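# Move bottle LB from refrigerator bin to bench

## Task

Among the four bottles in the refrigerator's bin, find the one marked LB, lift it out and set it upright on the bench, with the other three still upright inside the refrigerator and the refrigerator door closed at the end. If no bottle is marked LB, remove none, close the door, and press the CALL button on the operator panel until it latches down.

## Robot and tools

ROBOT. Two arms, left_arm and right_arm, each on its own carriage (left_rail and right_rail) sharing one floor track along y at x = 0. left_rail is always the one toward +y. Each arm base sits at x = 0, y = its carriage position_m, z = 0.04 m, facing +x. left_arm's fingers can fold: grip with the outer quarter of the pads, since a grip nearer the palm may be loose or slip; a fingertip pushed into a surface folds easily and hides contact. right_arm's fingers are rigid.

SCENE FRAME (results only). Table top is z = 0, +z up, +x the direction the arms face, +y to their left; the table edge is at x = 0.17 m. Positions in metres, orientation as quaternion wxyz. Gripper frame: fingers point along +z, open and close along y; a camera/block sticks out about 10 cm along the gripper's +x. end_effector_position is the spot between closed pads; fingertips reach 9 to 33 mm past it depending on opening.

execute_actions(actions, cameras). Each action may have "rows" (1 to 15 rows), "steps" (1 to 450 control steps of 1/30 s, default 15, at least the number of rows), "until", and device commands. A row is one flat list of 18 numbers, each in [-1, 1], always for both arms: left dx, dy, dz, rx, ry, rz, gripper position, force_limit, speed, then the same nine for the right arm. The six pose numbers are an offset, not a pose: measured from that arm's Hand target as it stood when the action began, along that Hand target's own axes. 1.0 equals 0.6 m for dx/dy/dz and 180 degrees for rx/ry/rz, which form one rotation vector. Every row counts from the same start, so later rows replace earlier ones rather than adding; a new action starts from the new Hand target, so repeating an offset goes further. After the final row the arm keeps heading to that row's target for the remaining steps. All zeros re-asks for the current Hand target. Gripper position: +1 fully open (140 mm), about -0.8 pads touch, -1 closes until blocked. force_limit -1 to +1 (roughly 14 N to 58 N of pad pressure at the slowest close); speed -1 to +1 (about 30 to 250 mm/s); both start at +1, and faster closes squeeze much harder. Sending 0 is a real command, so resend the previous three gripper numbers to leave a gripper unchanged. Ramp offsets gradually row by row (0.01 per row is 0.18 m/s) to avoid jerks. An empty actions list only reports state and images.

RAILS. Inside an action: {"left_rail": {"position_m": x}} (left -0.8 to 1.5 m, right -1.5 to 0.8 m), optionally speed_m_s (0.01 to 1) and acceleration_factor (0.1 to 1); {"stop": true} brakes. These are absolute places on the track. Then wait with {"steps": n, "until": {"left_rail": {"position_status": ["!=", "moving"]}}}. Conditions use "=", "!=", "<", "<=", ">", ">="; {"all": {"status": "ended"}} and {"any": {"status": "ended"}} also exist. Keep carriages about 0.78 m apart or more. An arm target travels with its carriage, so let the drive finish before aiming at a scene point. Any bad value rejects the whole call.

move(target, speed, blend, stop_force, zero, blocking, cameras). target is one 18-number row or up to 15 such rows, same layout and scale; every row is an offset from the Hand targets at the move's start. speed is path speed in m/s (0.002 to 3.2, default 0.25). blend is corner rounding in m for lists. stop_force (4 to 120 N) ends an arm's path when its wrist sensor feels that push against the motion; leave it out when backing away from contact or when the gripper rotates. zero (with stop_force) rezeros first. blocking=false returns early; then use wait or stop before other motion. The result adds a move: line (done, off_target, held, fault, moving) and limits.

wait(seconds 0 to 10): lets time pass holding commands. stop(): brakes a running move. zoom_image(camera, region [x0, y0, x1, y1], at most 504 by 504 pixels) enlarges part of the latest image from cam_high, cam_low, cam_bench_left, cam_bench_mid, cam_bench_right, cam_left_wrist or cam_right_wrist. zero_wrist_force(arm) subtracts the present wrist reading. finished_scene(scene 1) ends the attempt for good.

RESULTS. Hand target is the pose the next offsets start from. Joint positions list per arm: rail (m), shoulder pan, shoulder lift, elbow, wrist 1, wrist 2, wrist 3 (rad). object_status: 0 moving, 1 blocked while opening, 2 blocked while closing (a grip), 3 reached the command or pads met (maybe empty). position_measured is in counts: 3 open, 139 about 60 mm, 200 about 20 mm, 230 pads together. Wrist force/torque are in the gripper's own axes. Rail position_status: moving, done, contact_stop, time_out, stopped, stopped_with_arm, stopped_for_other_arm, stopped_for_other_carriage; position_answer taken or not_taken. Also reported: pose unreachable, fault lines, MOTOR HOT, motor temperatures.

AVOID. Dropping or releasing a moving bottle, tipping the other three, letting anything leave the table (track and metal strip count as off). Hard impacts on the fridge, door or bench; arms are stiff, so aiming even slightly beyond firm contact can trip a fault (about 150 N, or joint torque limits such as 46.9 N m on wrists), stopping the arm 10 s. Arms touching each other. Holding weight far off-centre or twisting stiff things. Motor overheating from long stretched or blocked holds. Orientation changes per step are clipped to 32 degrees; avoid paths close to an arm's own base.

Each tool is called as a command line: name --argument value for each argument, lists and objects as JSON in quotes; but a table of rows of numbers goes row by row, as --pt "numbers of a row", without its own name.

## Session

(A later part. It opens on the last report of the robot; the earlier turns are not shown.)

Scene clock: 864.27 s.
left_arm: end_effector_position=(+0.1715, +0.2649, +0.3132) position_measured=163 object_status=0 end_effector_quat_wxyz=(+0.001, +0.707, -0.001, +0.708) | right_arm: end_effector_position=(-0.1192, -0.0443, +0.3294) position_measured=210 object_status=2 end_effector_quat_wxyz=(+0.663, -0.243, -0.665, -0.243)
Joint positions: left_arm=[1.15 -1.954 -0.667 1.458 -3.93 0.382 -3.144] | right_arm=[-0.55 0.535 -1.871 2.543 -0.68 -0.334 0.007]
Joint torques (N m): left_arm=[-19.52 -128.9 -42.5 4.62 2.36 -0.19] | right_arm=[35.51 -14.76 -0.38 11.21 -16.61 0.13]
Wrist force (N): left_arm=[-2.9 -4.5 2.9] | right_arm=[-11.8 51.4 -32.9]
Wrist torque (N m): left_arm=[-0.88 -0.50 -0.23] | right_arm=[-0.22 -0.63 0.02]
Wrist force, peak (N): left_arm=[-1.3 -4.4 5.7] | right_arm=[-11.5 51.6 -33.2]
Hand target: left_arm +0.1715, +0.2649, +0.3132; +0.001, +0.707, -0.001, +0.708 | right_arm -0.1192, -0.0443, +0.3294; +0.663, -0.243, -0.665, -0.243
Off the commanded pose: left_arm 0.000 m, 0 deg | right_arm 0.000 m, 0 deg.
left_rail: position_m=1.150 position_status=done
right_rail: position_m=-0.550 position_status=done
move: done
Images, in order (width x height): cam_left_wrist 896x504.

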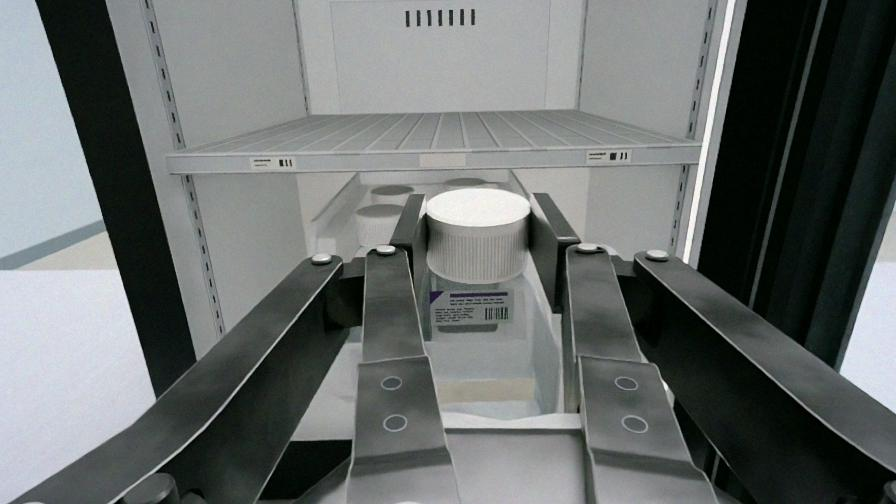

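move --pt "0 0 -0.12 0 0 0 -1 0 -1 0 0 0 0 0 0 -0.98 0.2 -1" --pt "-0.022 -0.052 -0.5525 -0.383 0 0 -1 0 -1 0 0 0 0 0 0 -0.98 0.2 -1" --speed 0.13 --blend '[0.02,0]' --cameras '["cam_left_wrist","cam_right_wrist"]'

Scene clock: 877.03 s.
left_arm: end_effector_position=(-0.1599, +0.2967, +0.2996) position_measured=163 object_status=2 end_effector_quat_wxyz=(+0.400, +0.582, -0.401, +0.583) | right_arm: end_effector_position=(-0.1192, -0.0443, +0.3294) position_measured=210 object_status=2 end_effector_quat_wxyz=(+0.663, -0.243, -0.665, -0.243)
Joint positions: left_arm=[1.15 -2.347 -0.927 2.119 -4.333 -0.428 -3.14] | right_arm=[-0.55 0.535 -1.871 2.543 -0.68 -0.334 0.007]
Joint torques (N m): left_arm=[-20.76 -97.29 -15.52 -4.55 -3.4 2.45] | right_arm=[37.06 -11.43 -0.72 11.08 -17.27 0.6]
Wrist force (N): left_arm=[-2.4 -4.0 2.3] | right_arm=[-11.5 51.2 -33.0]
Wrist torque (N m): left_arm=[-0.77 -0.68 -0.23] | right_arm=[-0.26 -0.70 0.02]
Wrist force, peak (N): left_arm=[-3.6 -4.4 4.4] | right_arm=[-11.7 51.7 -33.3]
Hand target: left_arm -0.1599, +0.2967, +0.2996; +0.400, +0.582, -0.401, +0.583 | right_arm -0.1192, -0.0443, +0.3294; +0.663, -0.243, -0.665, -0.243
Off the commanded pose: left_arm 0.000 m, 0 deg | right_arm 0.000 m, 0 deg.
left_rail: position_m=1.150 position_status=done
right_rail: position_m=-0.550 position_status=done
move: done
Images, in order (width x height): cam_left_wrist 896x504, cam_right_wrist 896x504.

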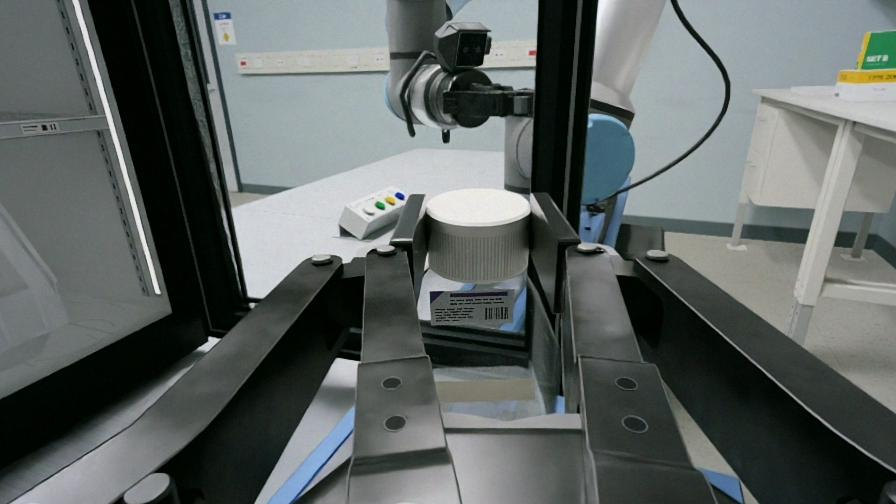

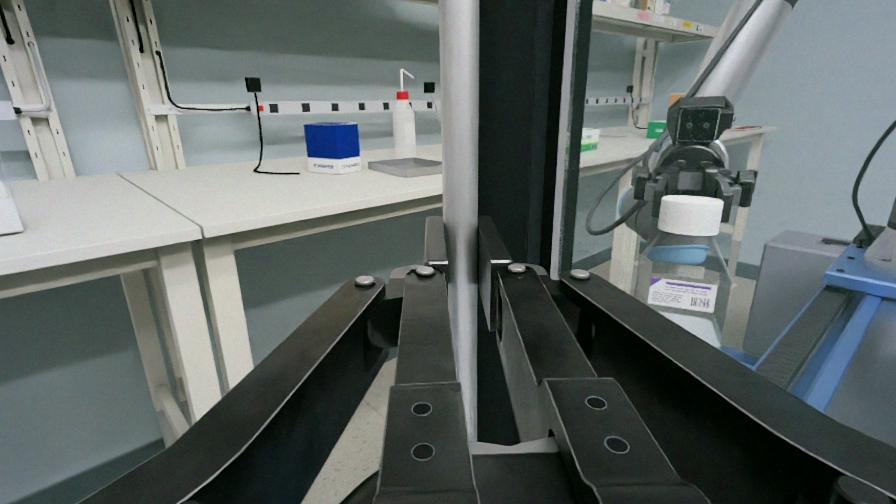

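move --target '[0.12,0,0,0,0,0,-1,0,-1,0,0,0,0,0,0,-0.98,0.2,-1]' --speed 0.1 --cameras '["cam_right_wrist"]'

zoom_image --camera "cam_right_wrist" --region '[600, 100, 800, 360]'

Scene clock: 880.13 s.
left_arm: end_effector_position=(-0.1600, +0.2967, +0.3715) position_measured=163 object_status=2 end_effector_quat_wxyz=(+0.400, +0.582, -0.401, +0.583) | right_arm: end_effector_position=(-0.1192, -0.0443, +0.3294) position_measured=210 object_status=2 end_effector_quat_wxyz=(+0.663, -0.243, -0.665, -0.243)
Joint positions: left_arm=[1.15 -2.347 -1.051 2.12 -4.21 -0.429 -3.14] | right_arm=[-0.55 0.535 -1.871 2.543 -0.68 -0.334 0.007]
Joint torques (N m): left_arm=[-15.31 -94.11 -35.12 1.08 1.2 -2.64] | right_arm=[37.27 -14.13 -0.19 11.41 -17.31 0.44]
Wrist force (N): left_arm=[-3.0 -3.8 2.6] | right_arm=[-11.5 51.3 -32.8]
Wrist torque (N m): left_arm=[-0.72 -0.56 0.11] | right_arm=[-0.23 -0.71 0.02]
Wrist force, peak (N): left_arm=[-4.1 -4.2 2.5] | right_arm=[-11.5 51.6 -33.2]
Hand target: left_arm -0.1600, +0.2967, +0.3716; +0.400, +0.582, -0.401, +0.583 | right_arm -0.1192, -0.0443, +0.3294; +0.663, -0.243, -0.665, -0.243
Off the commanded pose: left_arm 0.000 m, 0 deg | right_arm 0.000 m, 0 deg.
left_rail: position_m=1.150 position_status=done
right_rail: position_m=-0.550 position_status=done
move: done
Images, in order (width x height): cam_right_wrist 896x504.

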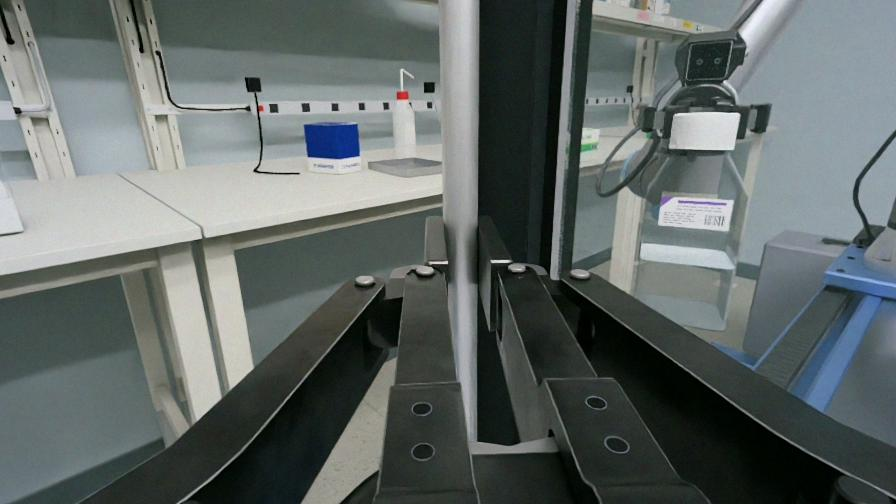

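Scaled by 1.938 from the camera's 896x504 image, which has a finer 1280x720 frame.

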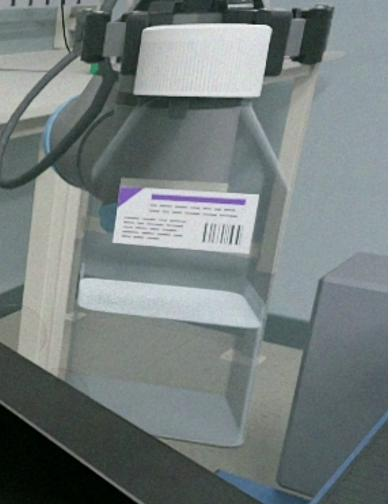

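move --target '[0,0.044,0.031,0.389,0,0,-1,0,-1,0,0,0,0,0,0,-0.98,0.2,-1]' --speed 0.25 --cameras '["cam_right_wrist"]'

zoom_image --camera "cam_right_wrist" --region '[600, 100, 800, 360]'

move --target '[0,0.0,0.0,-0.389,0,0,-1,0,-1,0,0,0,0,0,0,-0.98,0.2,-1]' --speed 0.25 --cameras '[]'

move --target '[0,-0.06,0.0,-0.389,0,0,-1,0,-1,0,0,0,0,0,0,-0.98,0.2,-1]' --speed 0.25 --cameras '["cam_right_wrist"]'

zoom_image --camera "cam_right_wrist" --region '[600, 100, 800, 360]'

Scene clock: 891.03 s.
left_arm: end_effector_position=(-0.1780, +0.2699, +0.3716) position_measured=163 object_status=2 end_effector_quat_wxyz=(-0.006, +0.707, +0.006, +0.708) | right_arm: end_effector_position=(-0.1192, -0.0443, +0.3294) position_measured=210 object_status=2 end_effector_quat_wxyz=(+0.663, -0.243, -0.665, -0.243)
Joint positions: left_arm=[1.15 -2.271 -0.556 1.094 -3.677 0.717 -3.143] | right_arm=[-0.55 0.535 -1.871 2.543 -0.68 -0.334 0.007]
Joint torques (N m): left_arm=[16.24 -109.08 -47.79 5.96 1.98 2.54] | right_arm=[38.69 -11.04 -0.65 11.26 -17.09 0.49]
Wrist force (N): left_arm=[-3.1 -4.0 2.4] | right_arm=[-11.8 51.4 -33.0]
Wrist torque (N m): left_arm=[-0.77 -0.53 0.03] | right_arm=[-0.21 -0.65 0.02]
Wrist force, peak (N): left_arm=[-3.0 -5.0 2.5] | right_arm=[-11.6 51.8 -33.1]
Hand target: left_arm -0.1780, +0.2699, +0.3716; -0.006, +0.707, +0.006, +0.708 | right_arm -0.1192, -0.0443, +0.3294; +0.663, -0.243, -0.665, -0.243
Off the commanded pose: left_arm 0.000 m, 0 deg | right_arm 0.000 m, 0 deg.
left_rail: position_m=1.150 position_status=done
right_rail: position_m=-0.550 position_status=done
move: done
Images, in order (width x height): cam_right_wrist 896x504.

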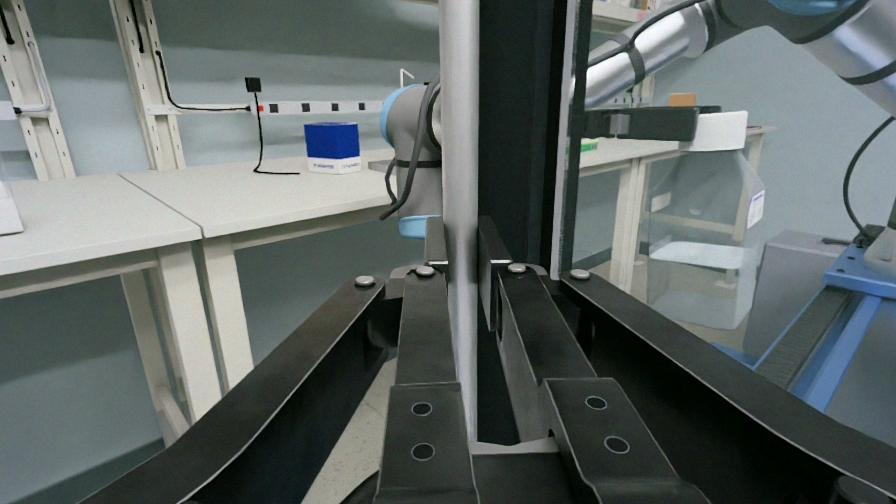

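Scaled by 1.938 from the camera's 896x504 image, which has a finer 1280x720 frame.

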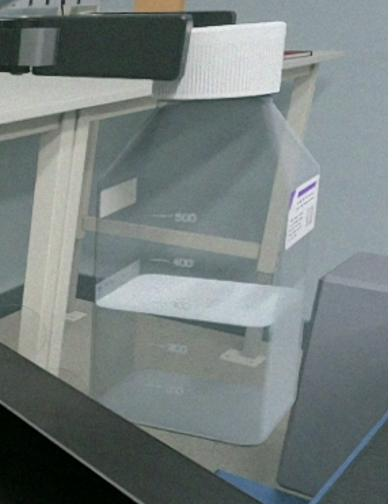

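Scene clock: 894.17 s.
left_arm: end_effector_position=(-0.1780, +0.2699, +0.3716) position_measured=163 object_status=2 end_effector_quat_wxyz=(+0.400, +0.582, -0.401, +0.583) | right_arm: end_effector_position=(-0.1192, -0.0443, +0.3294) position_measured=210 object_status=2 end_effector_quat_wxyz=(+0.663, -0.243, -0.665, -0.243)
Joint positions: left_arm=[1.15 -2.338 -1.02 2.054 -4.176 -0.438 -3.14] | right_arm=[-0.55 0.535 -1.871 2.543 -0.68 -0.334 0.007]
Joint torques (N m): left_arm=[17.75 -99.39 -23.95 -4.26 -2.81 2.41] | right_arm=[41.27 -6.7 -2.81 11.07 -17.38 0.22]
Wrist force (N): left_arm=[-2.8 -3.9 2.6] | right_arm=[-11.7 51.4 -32.9]
Wrist torque (N m): left_arm=[-0.75 -0.62 -0.23] | right_arm=[-0.20 -0.67 0.02]
Wrist force, peak (N): left_arm=[-2.7 -5.1 2.7] | right_arm=[-11.8 51.8 -33.1]
Hand target: left_arm -0.1780, +0.2699, +0.3716; +0.400, +0.582, -0.401, +0.583 | right_arm -0.1192, -0.0443, +0.3294; +0.663, -0.243, -0.665, -0.243
Off the commanded pose: left_arm 0.000 m, 0 deg | right_arm 0.000 m, 0 deg.
left_rail: position_m=1.150 position_status=done
right_rail: position_m=-0.550 position_status=done
move: done
No camera images: "cameras" was empty.

Scene clock: 897.33 s.
left_arm: end_effector_position=(-0.1444, +0.2827, +0.3716) position_measured=163 object_status=2 end_effector_quat_wxyz=(+0.662, +0.247, -0.663, +0.247) | right_arm: end_effector_position=(-0.1192, -0.0443, +0.3294) position_measured=210 object_status=2 end_effector_quat_wxyz=(+0.663, -0.243, -0.665, -0.243)
Joint positions: left_arm=[1.15 -1.667 -1.005 2.02 -4.155 -2.331 -3.14] | right_arm=[-0.55 0.535 -1.871 2.543 -0.68 -0.334 0.007]
Joint torques (N m): left_arm=[18.57 -67.13 -39.72 -0.55 -3.95 1.94] | right_arm=[41.72 -11.16 -1.16 11.4 -17.09 0.19]
Wrist force (N): left_arm=[-3.0 -4.3 2.7] | right_arm=[-11.7 51.1 -33.1]
Wrist torque (N m): left_arm=[-0.83 -0.56 -0.24] | right_arm=[-0.27 -0.66 0.02]
Wrist force, peak (N): left_arm=[-2.8 -5.0 2.2] | right_arm=[-11.7 51.8 -32.8]
Hand target: left_arm -0.1444, +0.2827, +0.3716; +0.662, +0.247, -0.663, +0.247 | right_arm -0.1192, -0.0443, +0.3294; +0.663, -0.243, -0.665, -0.243
Off the commanded pose: left_arm 0.000 m, 0 deg | right_arm 0.000 m, 0 deg.
left_rail: position_m=1.150 position_status=done
right_rail: position_m=-0.550 position_status=done
move: done
Images, in order (width x height): cam_right_wrist 896x504.

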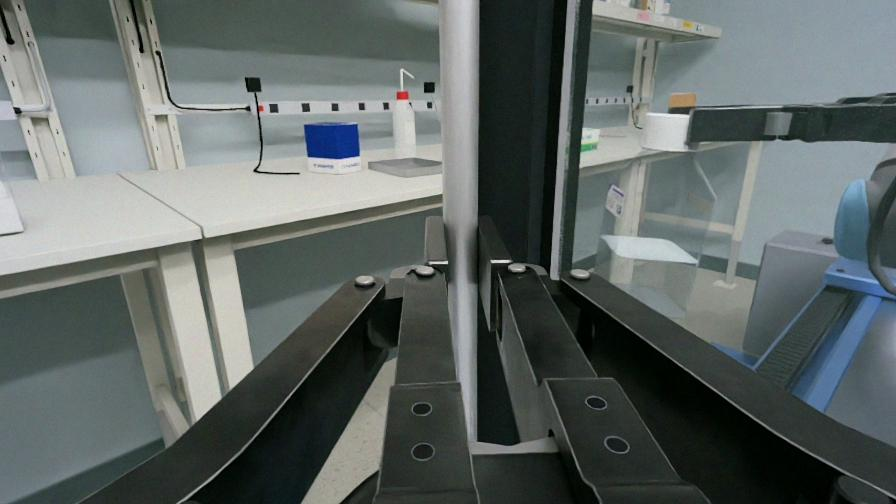

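Scaled by 1.938 from the camera's 896x504 image, which has a finer 1280x720 frame.

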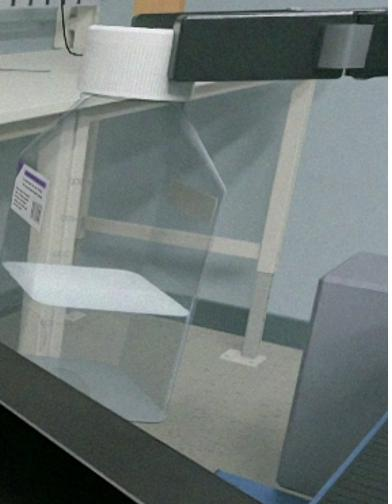

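move --target '[0,0.0,0.0,0.389,0,0,-1,0,-1,0,0,0,0,0,0,-0.98,0.2,-1]' --speed 0.25 --cameras '["cam_left_wrist","cam_right_wrist"]'

zoom_image --camera "cam_left_wrist" --region '[420, 280, 560, 420]'

zoom_image --camera "cam_right_wrist" --region '[630, 170, 760, 330]'

Scene clock: 910.27 s.
left_arm: end_effector_position=(-0.1444, +0.2827, +0.3716) position_measured=163 object_status=2 end_effector_quat_wxyz=(+0.400, +0.582, -0.401, +0.583) | right_arm: end_effector_position=(-0.1192, -0.0443, +0.3294) position_measured=210 object_status=2 end_effector_quat_wxyz=(+0.663, -0.243, -0.665, -0.243)
Joint positions: left_arm=[1.15 -2.311 -1.046 2.109 -4.204 -0.465 -3.14] | right_arm=[-0.55 0.535 -1.871 2.543 -0.68 -0.334 0.007]
Joint torques (N m): left_arm=[-16.75 -60.47 -35.49 0.8 2.49 -2.61] | right_arm=[40.65 -12.38 -1.99 11.39 -17.5 0.22]
Wrist force (N): left_arm=[-2.9 -3.8 2.6] | right_arm=[-11.6 51.4 -32.8]
Wrist torque (N m): left_arm=[-0.73 -0.57 -0.07] | right_arm=[-0.22 -0.69 0.02]
Wrist force, peak (N): left_arm=[-2.4 -5.7 2.4] | right_arm=[-11.2 51.7 -33.3]
Hand target: left_arm -0.1444, +0.2827, +0.3716; +0.400, +0.582, -0.401, +0.583 | right_arm -0.1192, -0.0443, +0.3294; +0.663, -0.243, -0.665, -0.243
Off the commanded pose: left_arm 0.000 m, 0 deg | right_arm 0.000 m, 0 deg.
left_rail: position_m=1.150 position_status=done
right_rail: position_m=-0.550 position_status=done
move: done
Images, in order (width x height): cam_left_wrist 896x504, cam_right_wrist 896x504.

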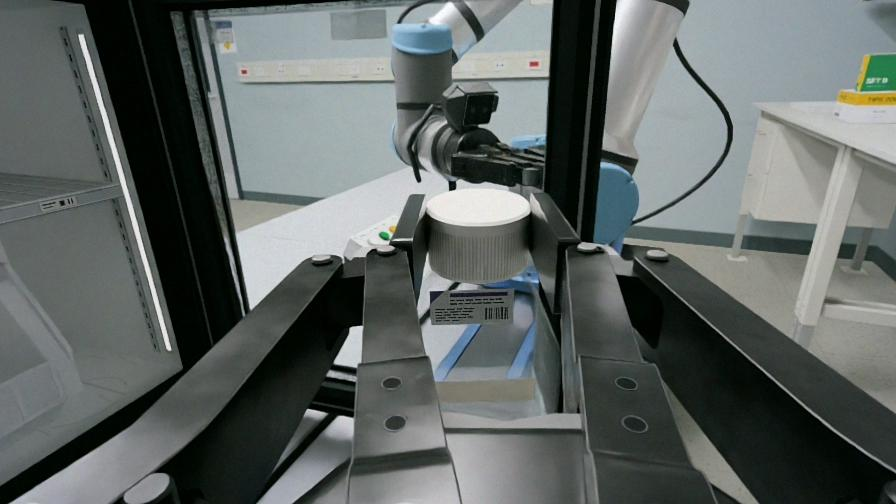

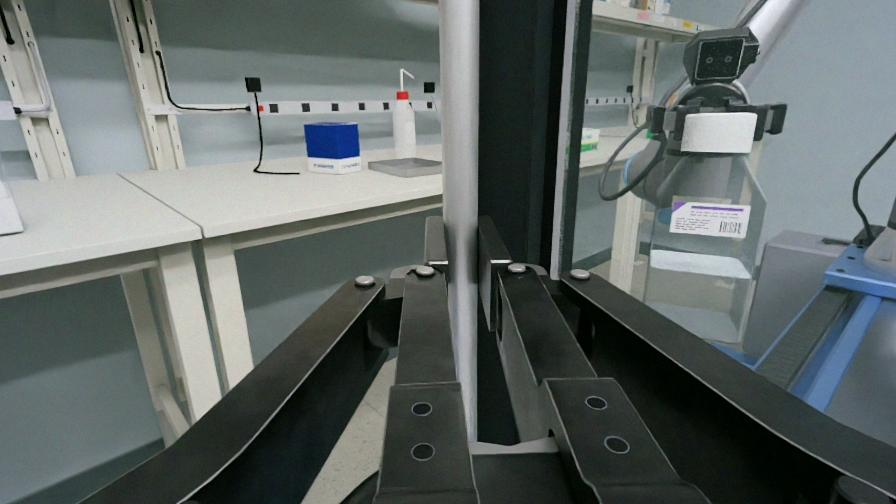

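Scaled by 3.600 from the camera's 896x504 image, which has a finer 1280x720 frame.

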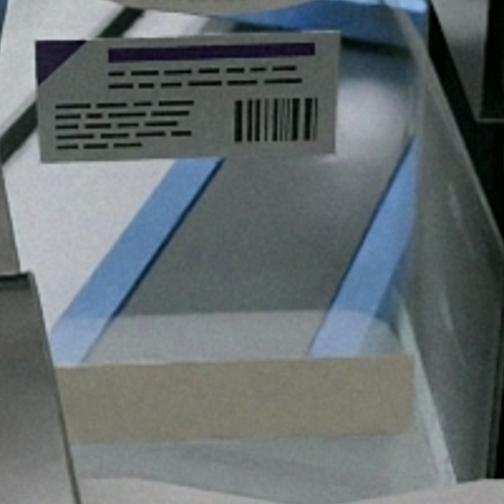

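Scaled by 3.150 from the camera's 896x504 image, which has a finer 1280x720 frame.

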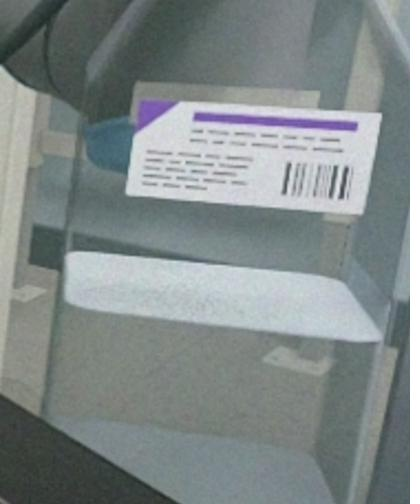

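move --target '[-0.1,0.0,0.0,0,0,0,-1,0,-1,0,0,0,0,0,0,-0.98,0.2,-1]' --speed 0.15 --cameras '["cam_right_wrist"]'

zoom_image --camera "cam_right_wrist" --region '[640, 200, 780, 360]'

Scene clock: 916.20 s.
left_arm: end_effector_position=(-0.1444, +0.2828, +0.3117) position_measured=163 object_status=2 end_effector_quat_wxyz=(+0.400, +0.582, -0.401, +0.583) | right_arm: end_effector_position=(-0.1192, -0.0443, +0.3294) position_measured=210 object_status=2 end_effector_quat_wxyz=(+0.663, -0.243, -0.665, -0.243)
Joint positions: left_arm=[1.15 -2.311 -0.944 2.109 -4.307 -0.464 -3.14] | right_arm=[-0.55 0.535 -1.871 2.543 -0.68 -0.334 0.007]
Joint torques (N m): left_arm=[4.55 -62.17 -30.2 -4.15 -1.4 1.92] | right_arm=[39.7 -6.8 -2.65 11.16 -17.21 0.74]
Wrist force (N): left_arm=[-2.9 -3.8 2.2] | right_arm=[-11.4 51.3 -32.8]
Wrist torque (N m): left_arm=[-0.73 -0.58 -0.23] | right_arm=[-0.24 -0.73 0.02]
Wrist force, peak (N): left_arm=[-4.7 -4.5 2.6] | right_arm=[-11.8 51.7 -33.1]
Hand target: left_arm -0.1443, +0.2828, +0.3116; +0.400, +0.582, -0.401, +0.583 | right_arm -0.1192, -0.0443, +0.3294; +0.663, -0.243, -0.665, -0.243
Off the commanded pose: left_arm 0.000 m, 0 deg | right_arm 0.000 m, 0 deg.
left_rail: position_m=1.150 position_status=done
right_rail: position_m=-0.550 position_status=done
move: done
Images, in order (width x height): cam_right_wrist 896x504.

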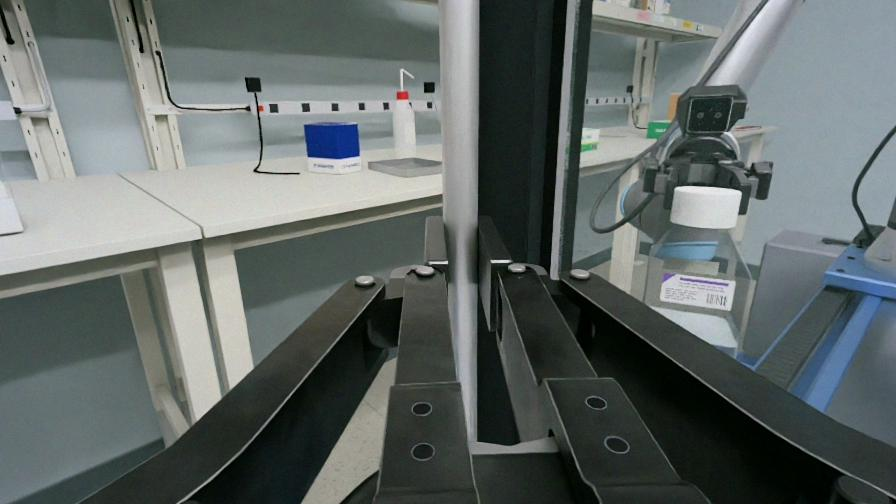

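Scaled by 3.150 from the camera's 896x504 image, which has a finer 1280x720 frame.

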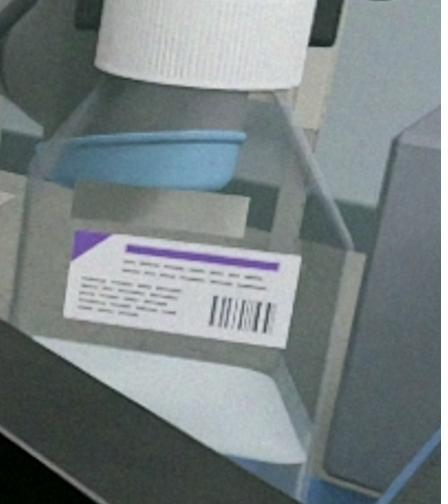

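move --target '[0.272,-0.377,0.0605,0.382,0,0,-1,0,-1,0,0,0,0,0,0,-0.98,0.2,-1]' --speed 0.15 --cameras '["cam_left_wrist"]'

Scene clock: 969.47 s.
left_arm: end_effector_position=(+0.0797, +0.3297, +0.4751) position_measured=163 object_status=2 end_effector_quat_wxyz=(+0.002, +0.707, -0.002, +0.708) | right_arm: end_effector_position=(-0.1192, -0.0443, +0.3294) position_measured=210 object_status=2 end_effector_quat_wxyz=(+0.663, -0.243, -0.665, -0.243)
Joint positions: left_arm=[1.15 -2.084 -0.893 1.538 -3.783 0.507 -3.143] | right_arm=[-0.55 0.535 -1.871 2.543 -0.68 -0.334 0.007]
Joint torques (N m): left_arm=[17.29 -87.75 -47.73 5 2.36 -3.22] | right_arm=[36.17 -5.12 -3.67 11.29 -17.17 0.75]
Wrist force (N): left_arm=[-3.0 -4.2 2.3] | right_arm=[-11.8 51.4 -33.1]
Wrist torque (N m): left_arm=[-0.81 -0.52 0.10] | right_arm=[-0.21 -0.65 0.02]
Wrist force, peak (N): left_arm=[-3.2 -4.7 2.7] | right_arm=[-11.7 51.6 -33.2]
Hand target: left_arm +0.0797, +0.3297, +0.4751; +0.002, +0.707, -0.002, +0.708 | right_arm -0.1192, -0.0443, +0.3294; +0.663, -0.243, -0.665, -0.243
Off the commanded pose: left_arm 0.000 m, 0 deg | right_arm 0.000 m, 0 deg.
left_rail: position_m=1.150 position_status=done
right_rail: position_m=-0.550 position_status=done
move: done
Images, in order (width x height): cam_left_wrist 896x504.

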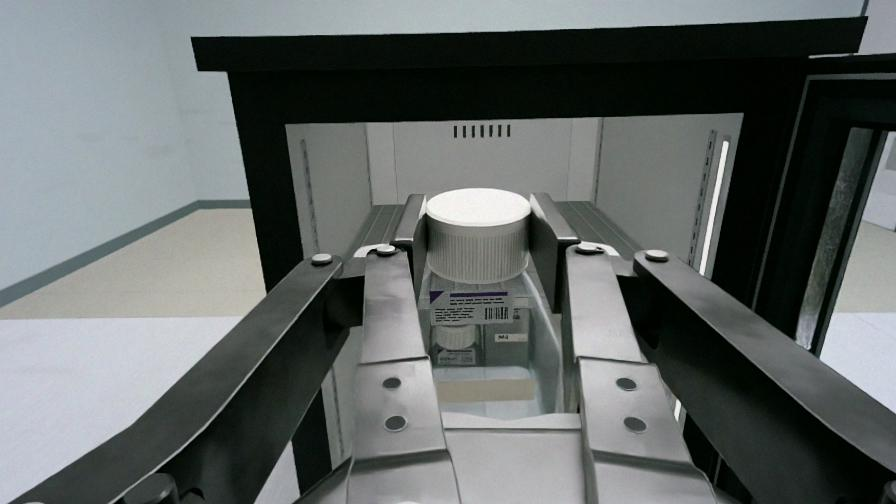

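move --target '[0,0,0.487,0,0,0,-1,0,-1,0,0,0,0,0,0,-0.98,0.2,-1]' --speed 0.08 --stop_force 5 --cameras '["cam_left_wrist"]'

move --target '[-0.1,0,0,0,0,0,-1,0,-1,0,0,0,0,0,0,-0.98,0.2,-1]' --speed 0.015 --stop_force 4 --cameras '["cam_left_wrist"]'

Scene clock: 978.07 s.
left_arm: end_effector_position=(+0.3719, +0.3282, +0.4755) position_measured=163 object_status=2 end_effector_quat_wxyz=(+0.002, +0.707, -0.002, +0.708) | right_arm: end_effector_position=(-0.1192, -0.0443, +0.3294) position_measured=210 object_status=2 end_effector_quat_wxyz=(+0.663, -0.243, -0.665, -0.243)
Joint positions: left_arm=[1.15 -1.746 -0.945 1.631 -3.82 0.171 -3.148] | right_arm=[-0.55 0.535 -1.871 2.543 -0.68 -0.334 0.007]
Joint torques (N m): left_arm=[18.49 -79.39 -46.57 3.52 -2.71 -2.81] | right_arm=[37.52 -4.84 -2.52 11.48 -17.14 0.08]
Wrist force (N): left_arm=[-2.6 -4.5 0.4] | right_arm=[-11.6 51.9 -33.0]
Wrist torque (N m): left_arm=[-0.89 -0.54 0.11] | right_arm=[-0.22 -0.71 0.02]
Wrist force, peak (N): left_arm=[-3.1 -4.5 2.6] | right_arm=[-11.8 52.1 -33.3]
Hand target: left_arm +0.3719, +0.3282, +0.4755; +0.002, +0.707, -0.002, +0.708 | right_arm -0.1192, -0.0443, +0.3294; +0.663, -0.243, -0.665, -0.243
Off the commanded pose: left_arm 0.000 m, 0 deg | right_arm 0.000 m, 0 deg.
left_rail: position_m=1.150 position_status=done
right_rail: position_m=-0.550 position_status=done
move: done
Images, in order (width x height): cam_left_wrist 896x504.

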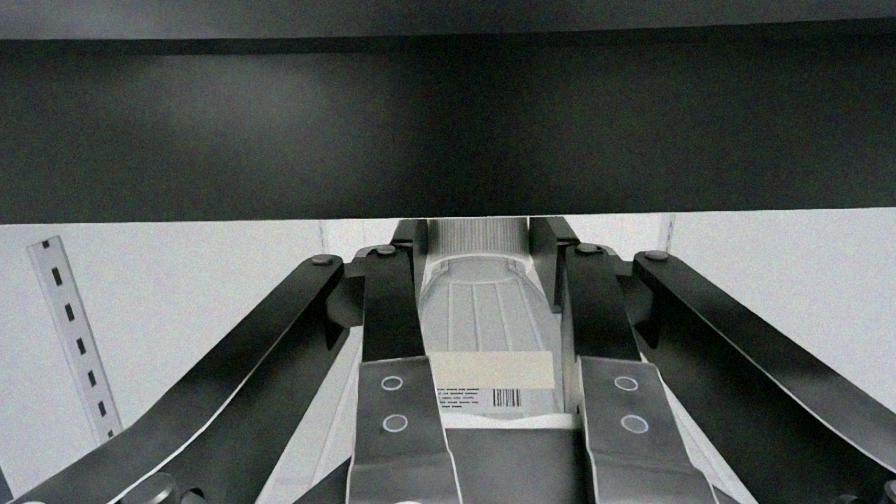

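Scene clock: 981.50 s.
left_arm: end_effector_position=(+0.3720, +0.3282, +0.4426) position_measured=163 object_status=2 end_effector_quat_wxyz=(+0.002, +0.707, -0.002, +0.708) | right_arm: end_effector_position=(-0.1192, -0.0443, +0.3294) position_measured=210 object_status=2 end_effector_quat_wxyz=(+0.663, -0.243, -0.665, -0.243)
Joint positions: left_arm=[1.15 -1.746 -0.91 1.642 -3.866 0.171 -3.149] | right_arm=[-0.55 0.535 -1.871 2.543 -0.68 -0.334 0.007]
Joint torques (N m): left_arm=[18.18 -112.89 -44.26 3.24 -1.55 -2.27] | right_arm=[36.64 -8.32 -3.33 11.68 -17.65 -0.11]
Wrist force (N): left_arm=[-1.4 -4.0 -0.2] | right_arm=[-12.1 52.0 -33.3]
Wrist torque (N m): left_arm=[-0.86 -0.58 0.05] | right_arm=[-0.21 -0.61 0.02]
Wrist force, peak (N): left_arm=[-2.9 -4.7 0.3] | right_arm=[-11.7 52.4 -33.2]
Hand target: left_arm +0.3720, +0.3282, +0.4426; +0.002, +0.707, -0.002, +0.708 (not the last commanded pose) | right_arm -0.1192, -0.0443, +0.3294; +0.663, -0.243, -0.665, -0.243
Off the commanded pose: left_arm 0.027 m, 0 deg | right_arm 0.000 m, 0 deg.
left_rail: position_m=1.150 position_status=done
right_rail: position_m=-0.550 position_status=done
move: contact (left_arm)
Images, in order (width x height): cam_left_wrist 896x504.

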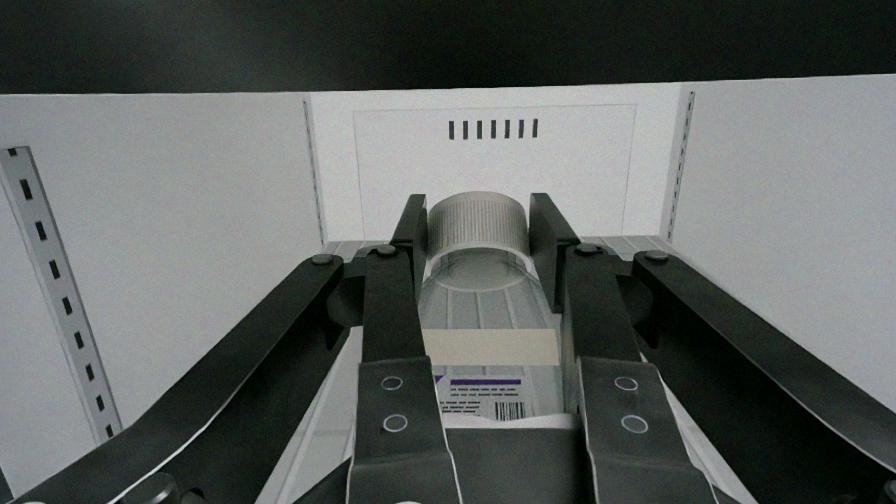

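move --pt "0.02 0 -0.02 0 0 0 -1 0 -1 0 0 0 0 0 0 -0.98 0.2 -1" --pt "0.06 0 -0.3 0 0 0 -1 0 -1 0 0 0 0 0 0 -0.98 0.2 -1" --speed 0.06 --cameras '["cam_left_wrist"]'

Scene clock: 992.17 s.
left_arm: end_effector_position=(+0.1921, +0.3291, +0.4784) position_measured=163 object_status=2 end_effector_quat_wxyz=(+0.002, +0.707, -0.002, +0.708) | right_arm: end_effector_position=(-0.1192, -0.0443, +0.3294) position_measured=210 object_status=2 end_effector_quat_wxyz=(+0.663, -0.243, -0.665, -0.243)
Joint positions: left_arm=[1.15 -1.961 -0.932 1.601 -3.807 0.385 -3.144] | right_arm=[-0.55 0.535 -1.871 2.543 -0.68 -0.334 0.007]
Joint torques (N m): left_arm=[-22.33 -79.82 -47.4 4.61 1.85 2.02] | right_arm=[38.3 -9.48 -3.24 11.84 -17.56 0.01]
Wrist force (N): left_arm=[-3.2 -4.4 2.5] | right_arm=[-11.7 51.1 -32.9]
Wrist torque (N m): left_arm=[-0.84 -0.40 -0.22] | right_arm=[-0.26 -0.67 0.02]
Wrist force, peak (N): left_arm=[-3.0 -4.4 2.7] | right_arm=[-11.6 52.2 -33.6]
Hand target: left_arm +0.1919, +0.3291, +0.4784; +0.002, +0.707, -0.002, +0.708 | right_arm -0.1192, -0.0443, +0.3294; +0.663, -0.243, -0.665, -0.243
Off the commanded pose: left_arm 0.000 m, 0 deg | right_arm 0.000 m, 0 deg.
left_rail: position_m=1.150 position_status=done
right_rail: position_m=-0.550 position_status=done
move: done
Images, in order (width x height): cam_left_wrist 896x504.

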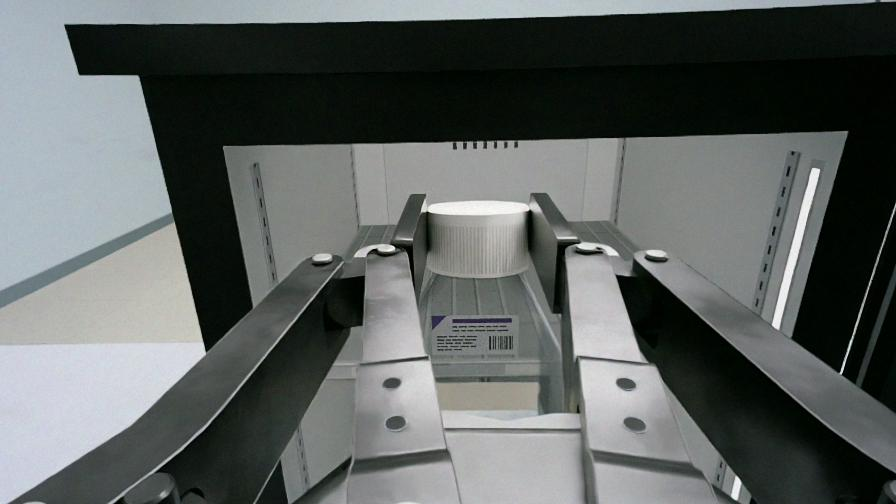

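zoom_image --camera "cam_left_wrist" --region '[300, 190, 650, 430]'

Scaled by 1.440 from the camera's 896x504 image, which has a finer 1280x720 frame.

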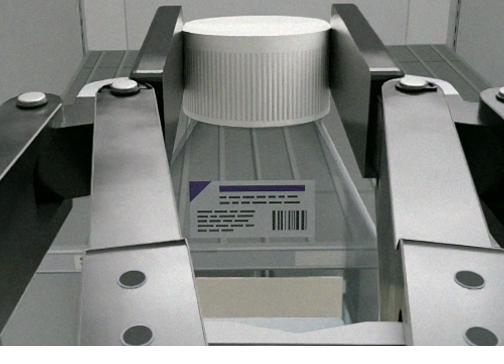

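move --target '[-0.08,0,-0.24,0,0,0,-1,0,-1,0,0,0,0,0,0,-0.98,0.2,-1]' --speed 0.15 --cameras '[]'

execute_actions --actions '[{"left_rail":{"position_m":1.45,"speed_m_s":0.3,"acceleration_factor":0.3},"steps":300,"until":{"left_rail":{"position_status":["!=","moving"]}}}]' --cameras '["cam_left_wrist","cam_bench_left"]'

Scene clock: 1024.03 s.
left_arm: end_effector_position=(+0.0482, +0.3299, +0.4303) position_measured=163 object_status=2 end_effector_quat_wxyz=(+0.002, +0.707, -0.002, +0.708) | right_arm: end_effector_position=(-0.1192, -0.0443, +0.3294) position_measured=210 object_status=2 end_effector_quat_wxyz=(+0.663, -0.243, -0.665, -0.243)
Joint positions: left_arm=[1.15 -2.116 -0.835 1.527 -3.832 0.54 -3.143] | right_arm=[-0.55 0.535 -1.871 2.543 -0.68 -0.334 0.007]
Joint torques (N m): left_arm=[-15.55 -83.62 -44.57 -0.28 1.47 2.26] | right_arm=[36.85 -5.75 -3.81 11.46 -17.28 -0.21]
Wrist force (N): left_arm=[-2.8 -4.2 2.2] | right_arm=[-11.5 51.4 -32.8]
Wrist torque (N m): left_arm=[-0.80 -0.50 -0.24] | right_arm=[-0.19 -0.72 0.02]
Wrist force, peak (N): left_arm=[-2.2 -4.4 4.3] | right_arm=[-11.7 51.8 -33.2]
Hand target: left_arm +0.0480, +0.3299, +0.4302; +0.002, +0.707, -0.002, +0.708 | right_arm -0.1192, -0.0443, +0.3294; +0.663, -0.243, -0.665, -0.243
Off the commanded pose: left_arm 0.000 m, 0 deg | right_arm 0.000 m, 0 deg.
left_rail: position_m=1.150 position_status=done
right_rail: position_m=-0.550 position_status=done
move: done
No camera images: "cameras" was empty.

Scene clock: 1026.33 s.
left_arm: end_effector_position=(+0.0480, +0.6299, +0.4302) position_measured=163 object_status=2 end_effector_quat_wxyz=(+0.002, +0.707, -0.002, +0.708) | right_arm: end_effector_position=(-0.1192, -0.0443, +0.3294) position_measured=210 object_status=2 end_effector_quat_wxyz=(+0.663, -0.243, -0.665, -0.243)
Joint positions: left_arm=[1.45 -2.116 -0.835 1.527 -3.832 0.54 -3.143] | right_arm=[-0.55 0.535 -1.871 2.543 -0.68 -0.334 0.007]
Joint torques (N m): left_arm=[-14.47 -85.86 -41.09 1.38 1.16 2.01] | right_arm=[36.81 -3.53 -4.2 11.13 -17.27 -0.31]
Wrist force (N): left_arm=[-2.9 -4.1 2.7] | right_arm=[-11.2 51.2 -32.7]
Wrist torque (N m): left_arm=[-0.79 -0.46 -0.23] | right_arm=[-0.23 -0.78 0.02]
Wrist force, peak (N): left_arm=[-3.0 -4.8 2.7] | right_arm=[-11.6 51.4 -33.1]
Hand target: left_arm +0.0480, +0.6299, +0.4302; +0.002, +0.707, -0.002, +0.708 | right_arm -0.1192, -0.0443, +0.3294; +0.663, -0.243, -0.665, -0.243
Tool commands: left_gripper/position=-1.0 left_gripper/force_limit=+0.0 left_gripper/speed=-1.0 right_gripper/position=-0.98 right_gripper/force_limit=+0.2 right_gripper/speed=-1.0
Off the commanded pose: left_arm 0.000 m, 0 deg | right_arm 0.000 m, 0 deg.
left_rail: position_m=1.450 speed_m_s=0.30 position_status=done
right_rail: position_m=-0.550 position_status=done
Images, in order (width x height): cam_bench_left 896x504, cam_left_wrist 896x504.

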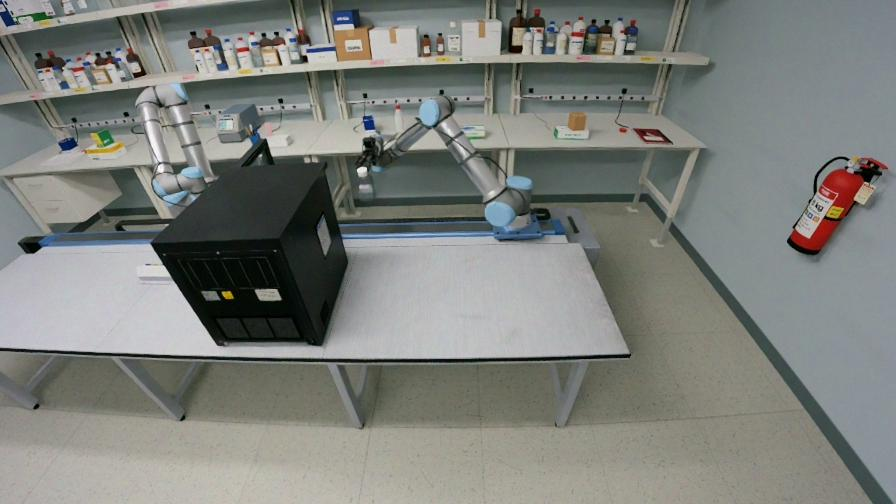

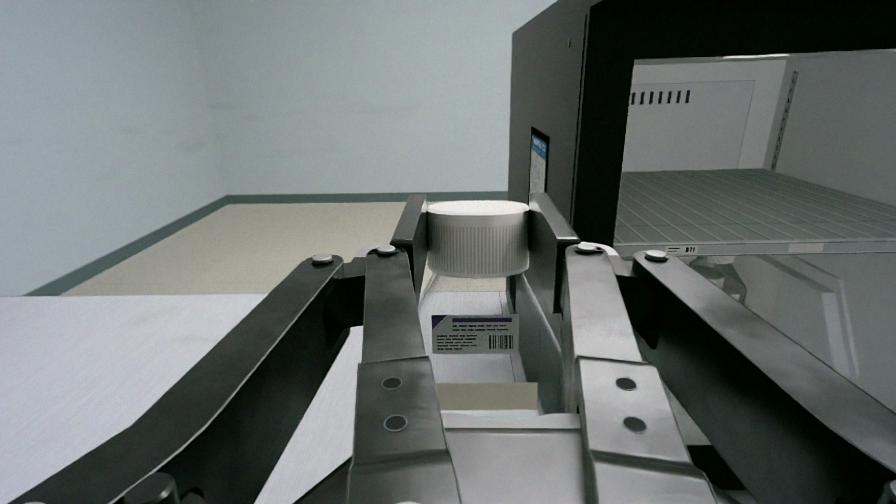

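move --pt "-0.05 -0.283 0.083 -0.333 0 0 -1 0 -1 0 0 0 0 0 0 -0.98 0.2 -1" --pt "-0.133 -0.23 0.52 -0.5 0 0 -1 0 -1 0 0 0 0 0 0 -0.98 0.2 -1" --speed 0.16 --blend '[0.03,0]' --cameras '["cam_left_wrist","cam_bench_left"]'

Scene clock: 1036.57 s.
left_arm: end_effector_position=(+0.3607, +0.7663, +0.3509) position_measured=163 object_status=2 end_effector_quat_wxyz=(+0.501, +0.499, -0.502, +0.499) | right_arm: end_effector_position=(-0.1192, -0.0443, +0.3294) position_measured=210 object_status=2 end_effector_quat_wxyz=(+0.663, -0.243, -0.665, -0.243)
Joint positions: left_arm=[1.45 -1.114 -1.108 2.332 -4.366 -2.032 -3.14] | right_arm=[-0.55 0.535 -1.871 2.543 -0.68 -0.334 0.007]
Joint torques (N m): left_arm=[16.2 -50.67 -29.59 -1.46 -2.44 -3.06] | right_arm=[37.26 -4.61 -4.8 11.79 -17.44 -0.04]
Wrist force (N): left_arm=[-2.7 -3.9 2.6] | right_arm=[-11.6 51.1 -33.0]
Wrist torque (N m): left_arm=[-0.72 -0.54 -0.22] | right_arm=[-0.26 -0.69 0.02]
Wrist force, peak (N): left_arm=[-3.4 -6.6 2.4] | right_arm=[-11.5 51.5 -33.3]
Hand target: left_arm +0.3608, +0.7663, +0.3509; +0.501, +0.499, -0.502, +0.499 | right_arm -0.1192, -0.0443, +0.3294; +0.663, -0.243, -0.665, -0.243
Off the commanded pose: left_arm 0.000 m, 0 deg | right_arm 0.000 m, 0 deg.
left_rail: position_m=1.450 speed_m_s=0.30 position_status=done
right_rail: position_m=-0.550 position_status=done
move: done
Images, in order (width x height): cam_bench_left 896x504, cam_left_wrist 896x504.

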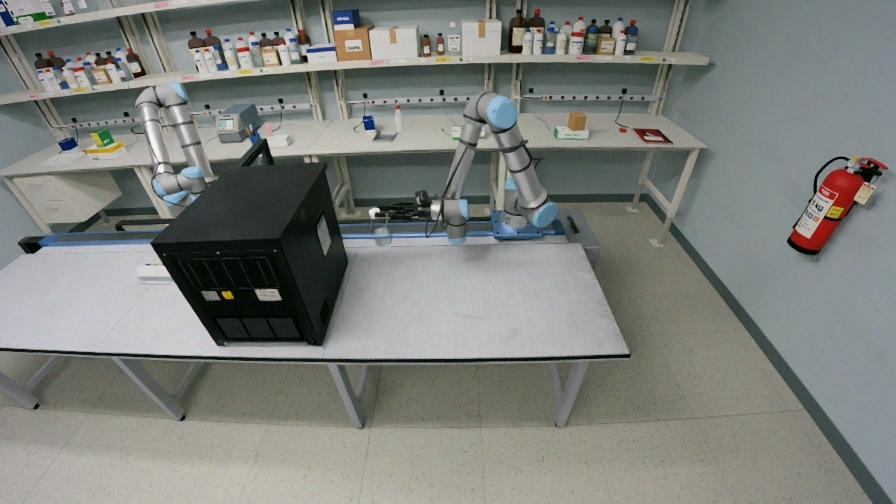

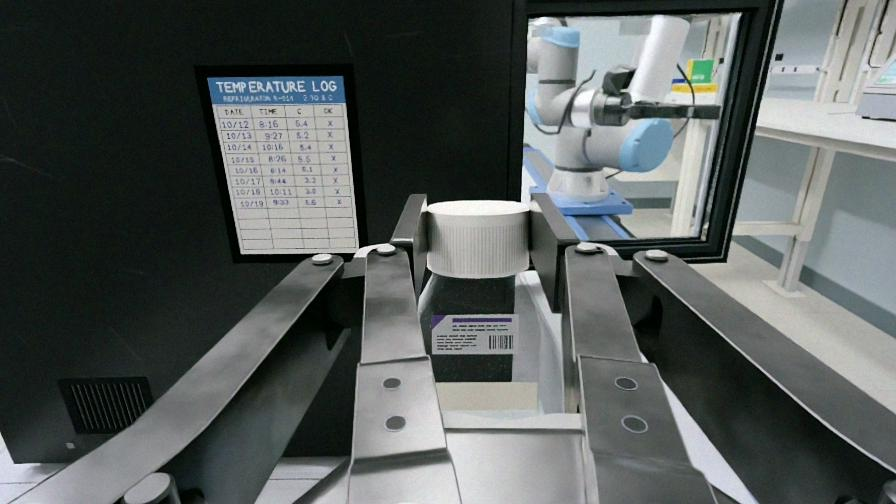

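move --target '[-0.26,0,0,0,0,0,-1,0,-1,0,0,0,0,0,0,-0.98,0.2,-1]' --speed 0.1 --stop_force 8 --cameras '[]'

move --target '[-0.12,0,0,0,0,0,-1,0,-1,0,0,0,0,0,0,-0.98,0.2,-1]' --speed 0.015 --stop_force 4 --cameras '["cam_left_wrist"]'

Scene clock: 1042.33 s.
left_arm: end_effector_position=(+0.3610, +0.7664, +0.1949) position_measured=163 object_status=2 end_effector_quat_wxyz=(+0.501, +0.499, -0.502, +0.499) | right_arm: end_effector_position=(-0.1192, -0.0443, +0.3294) position_measured=210 object_status=2 end_effector_quat_wxyz=(+0.663, -0.243, -0.665, -0.243)
Joint positions: left_arm=[1.45 -1.114 -0.767 2.291 -4.665 -2.033 -3.14] | right_arm=[-0.55 0.535 -1.871 2.543 -0.68 -0.334 0.007]
Joint torques (N m): left_arm=[3.99 -58.76 -16.06 -6.62 1.2 -3.35] | right_arm=[34.8 -5.22 -3.9 11.78 -17.75 -0.23]
Wrist force (N): left_arm=[-3.1 -4.1 2.9] | right_arm=[-11.7 51.2 -32.6]
Wrist torque (N m): left_arm=[-0.75 -0.44 -0.04] | right_arm=[-0.24 -0.67 0.02]
Wrist force, peak (N): left_arm=[-4.3 -4.0 2.6] | right_arm=[-11.6 51.3 -33.4]
Hand target: left_arm +0.3610, +0.7664, +0.1949; +0.501, +0.499, -0.502, +0.499 | right_arm -0.1192, -0.0443, +0.3294; +0.663, -0.243, -0.665, -0.243
Off the commanded pose: left_arm 0.000 m, 0 deg | right_arm 0.000 m, 0 deg.
left_rail: position_m=1.450 speed_m_s=0.30 position_status=done
right_rail: position_m=-0.550 position_status=done
move: done
No camera images: "cameras" was empty.

Scene clock: 1053.73 s.
left_arm: end_effector_position=(+0.3610, +0.7664, +0.1774) position_measured=163 object_status=2 end_effector_quat_wxyz=(+0.501, +0.498, -0.502, +0.499) | right_arm: end_effector_position=(-0.1192, -0.0443, +0.3294) position_measured=210 object_status=2 end_effector_quat_wxyz=(+0.663, -0.243, -0.665, -0.243)
Joint positions: left_arm=[1.45 -1.114 -0.729 2.281 -4.693 -2.033 -3.14] | right_arm=[-0.55 0.535 -1.871 2.543 -0.68 -0.334 0.007]
Joint torques (N m): left_arm=[0.07 -78.87 -4.98 -2.41 -0.33 -0.85] | right_arm=[36.34 -5.11 -5.23 11.79 -17.19 -0.38]
Wrist force (N): left_arm=[-3.1 -3.9 2.2] | right_arm=[-11.6 51.1 -32.9]
Wrist torque (N m): left_arm=[-0.73 -0.43 -0.05] | right_arm=[-0.26 -0.69 0.02]
Wrist force, peak (N): left_arm=[-4.0 -4.4 2.7] | right_arm=[-11.5 51.6 -33.1]
Hand target: left_arm +0.3610, +0.7664, +0.1774; +0.501, +0.498, -0.502, +0.499 (not the last commanded pose) | right_arm -0.1192, -0.0443, +0.3294; +0.663, -0.243, -0.665, -0.243
Tool commands: left_gripper/position=-1.0 left_gripper/force_limit=+0.003922 left_gripper/speed=-1.0 right_gripper/position=-0.98 right_gripper/force_limit=+0.2 right_gripper/speed=-1.0
Off the commanded pose: left_arm 0.055 m, 0 deg | right_arm 0.000 m, 0 deg.
FORCE FAULT: contact force on the left arm reached its limit, and that arm stopped for 10 seconds. The contact can be on any part of that arm, not only on its tool. That arm's remaining commands of this call were not run. That arm's target is now where it stood when the stop ended, not its last command. That arm accepts commands again.
left_rail: position_m=1.450 speed_m_s=0.30 position_status=done
right_rail: position_m=-0.550 position_status=done
move: fault (left_arm)
Images, in order (width x height): cam_left_wrist 896x504.

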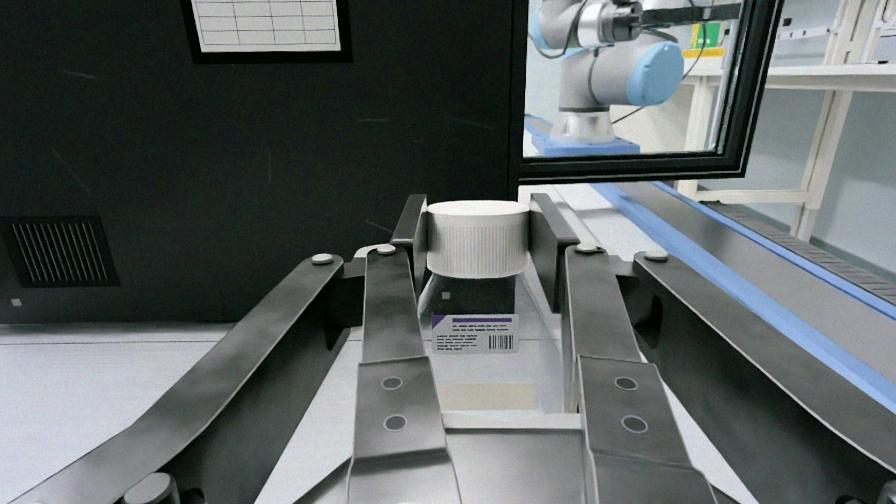

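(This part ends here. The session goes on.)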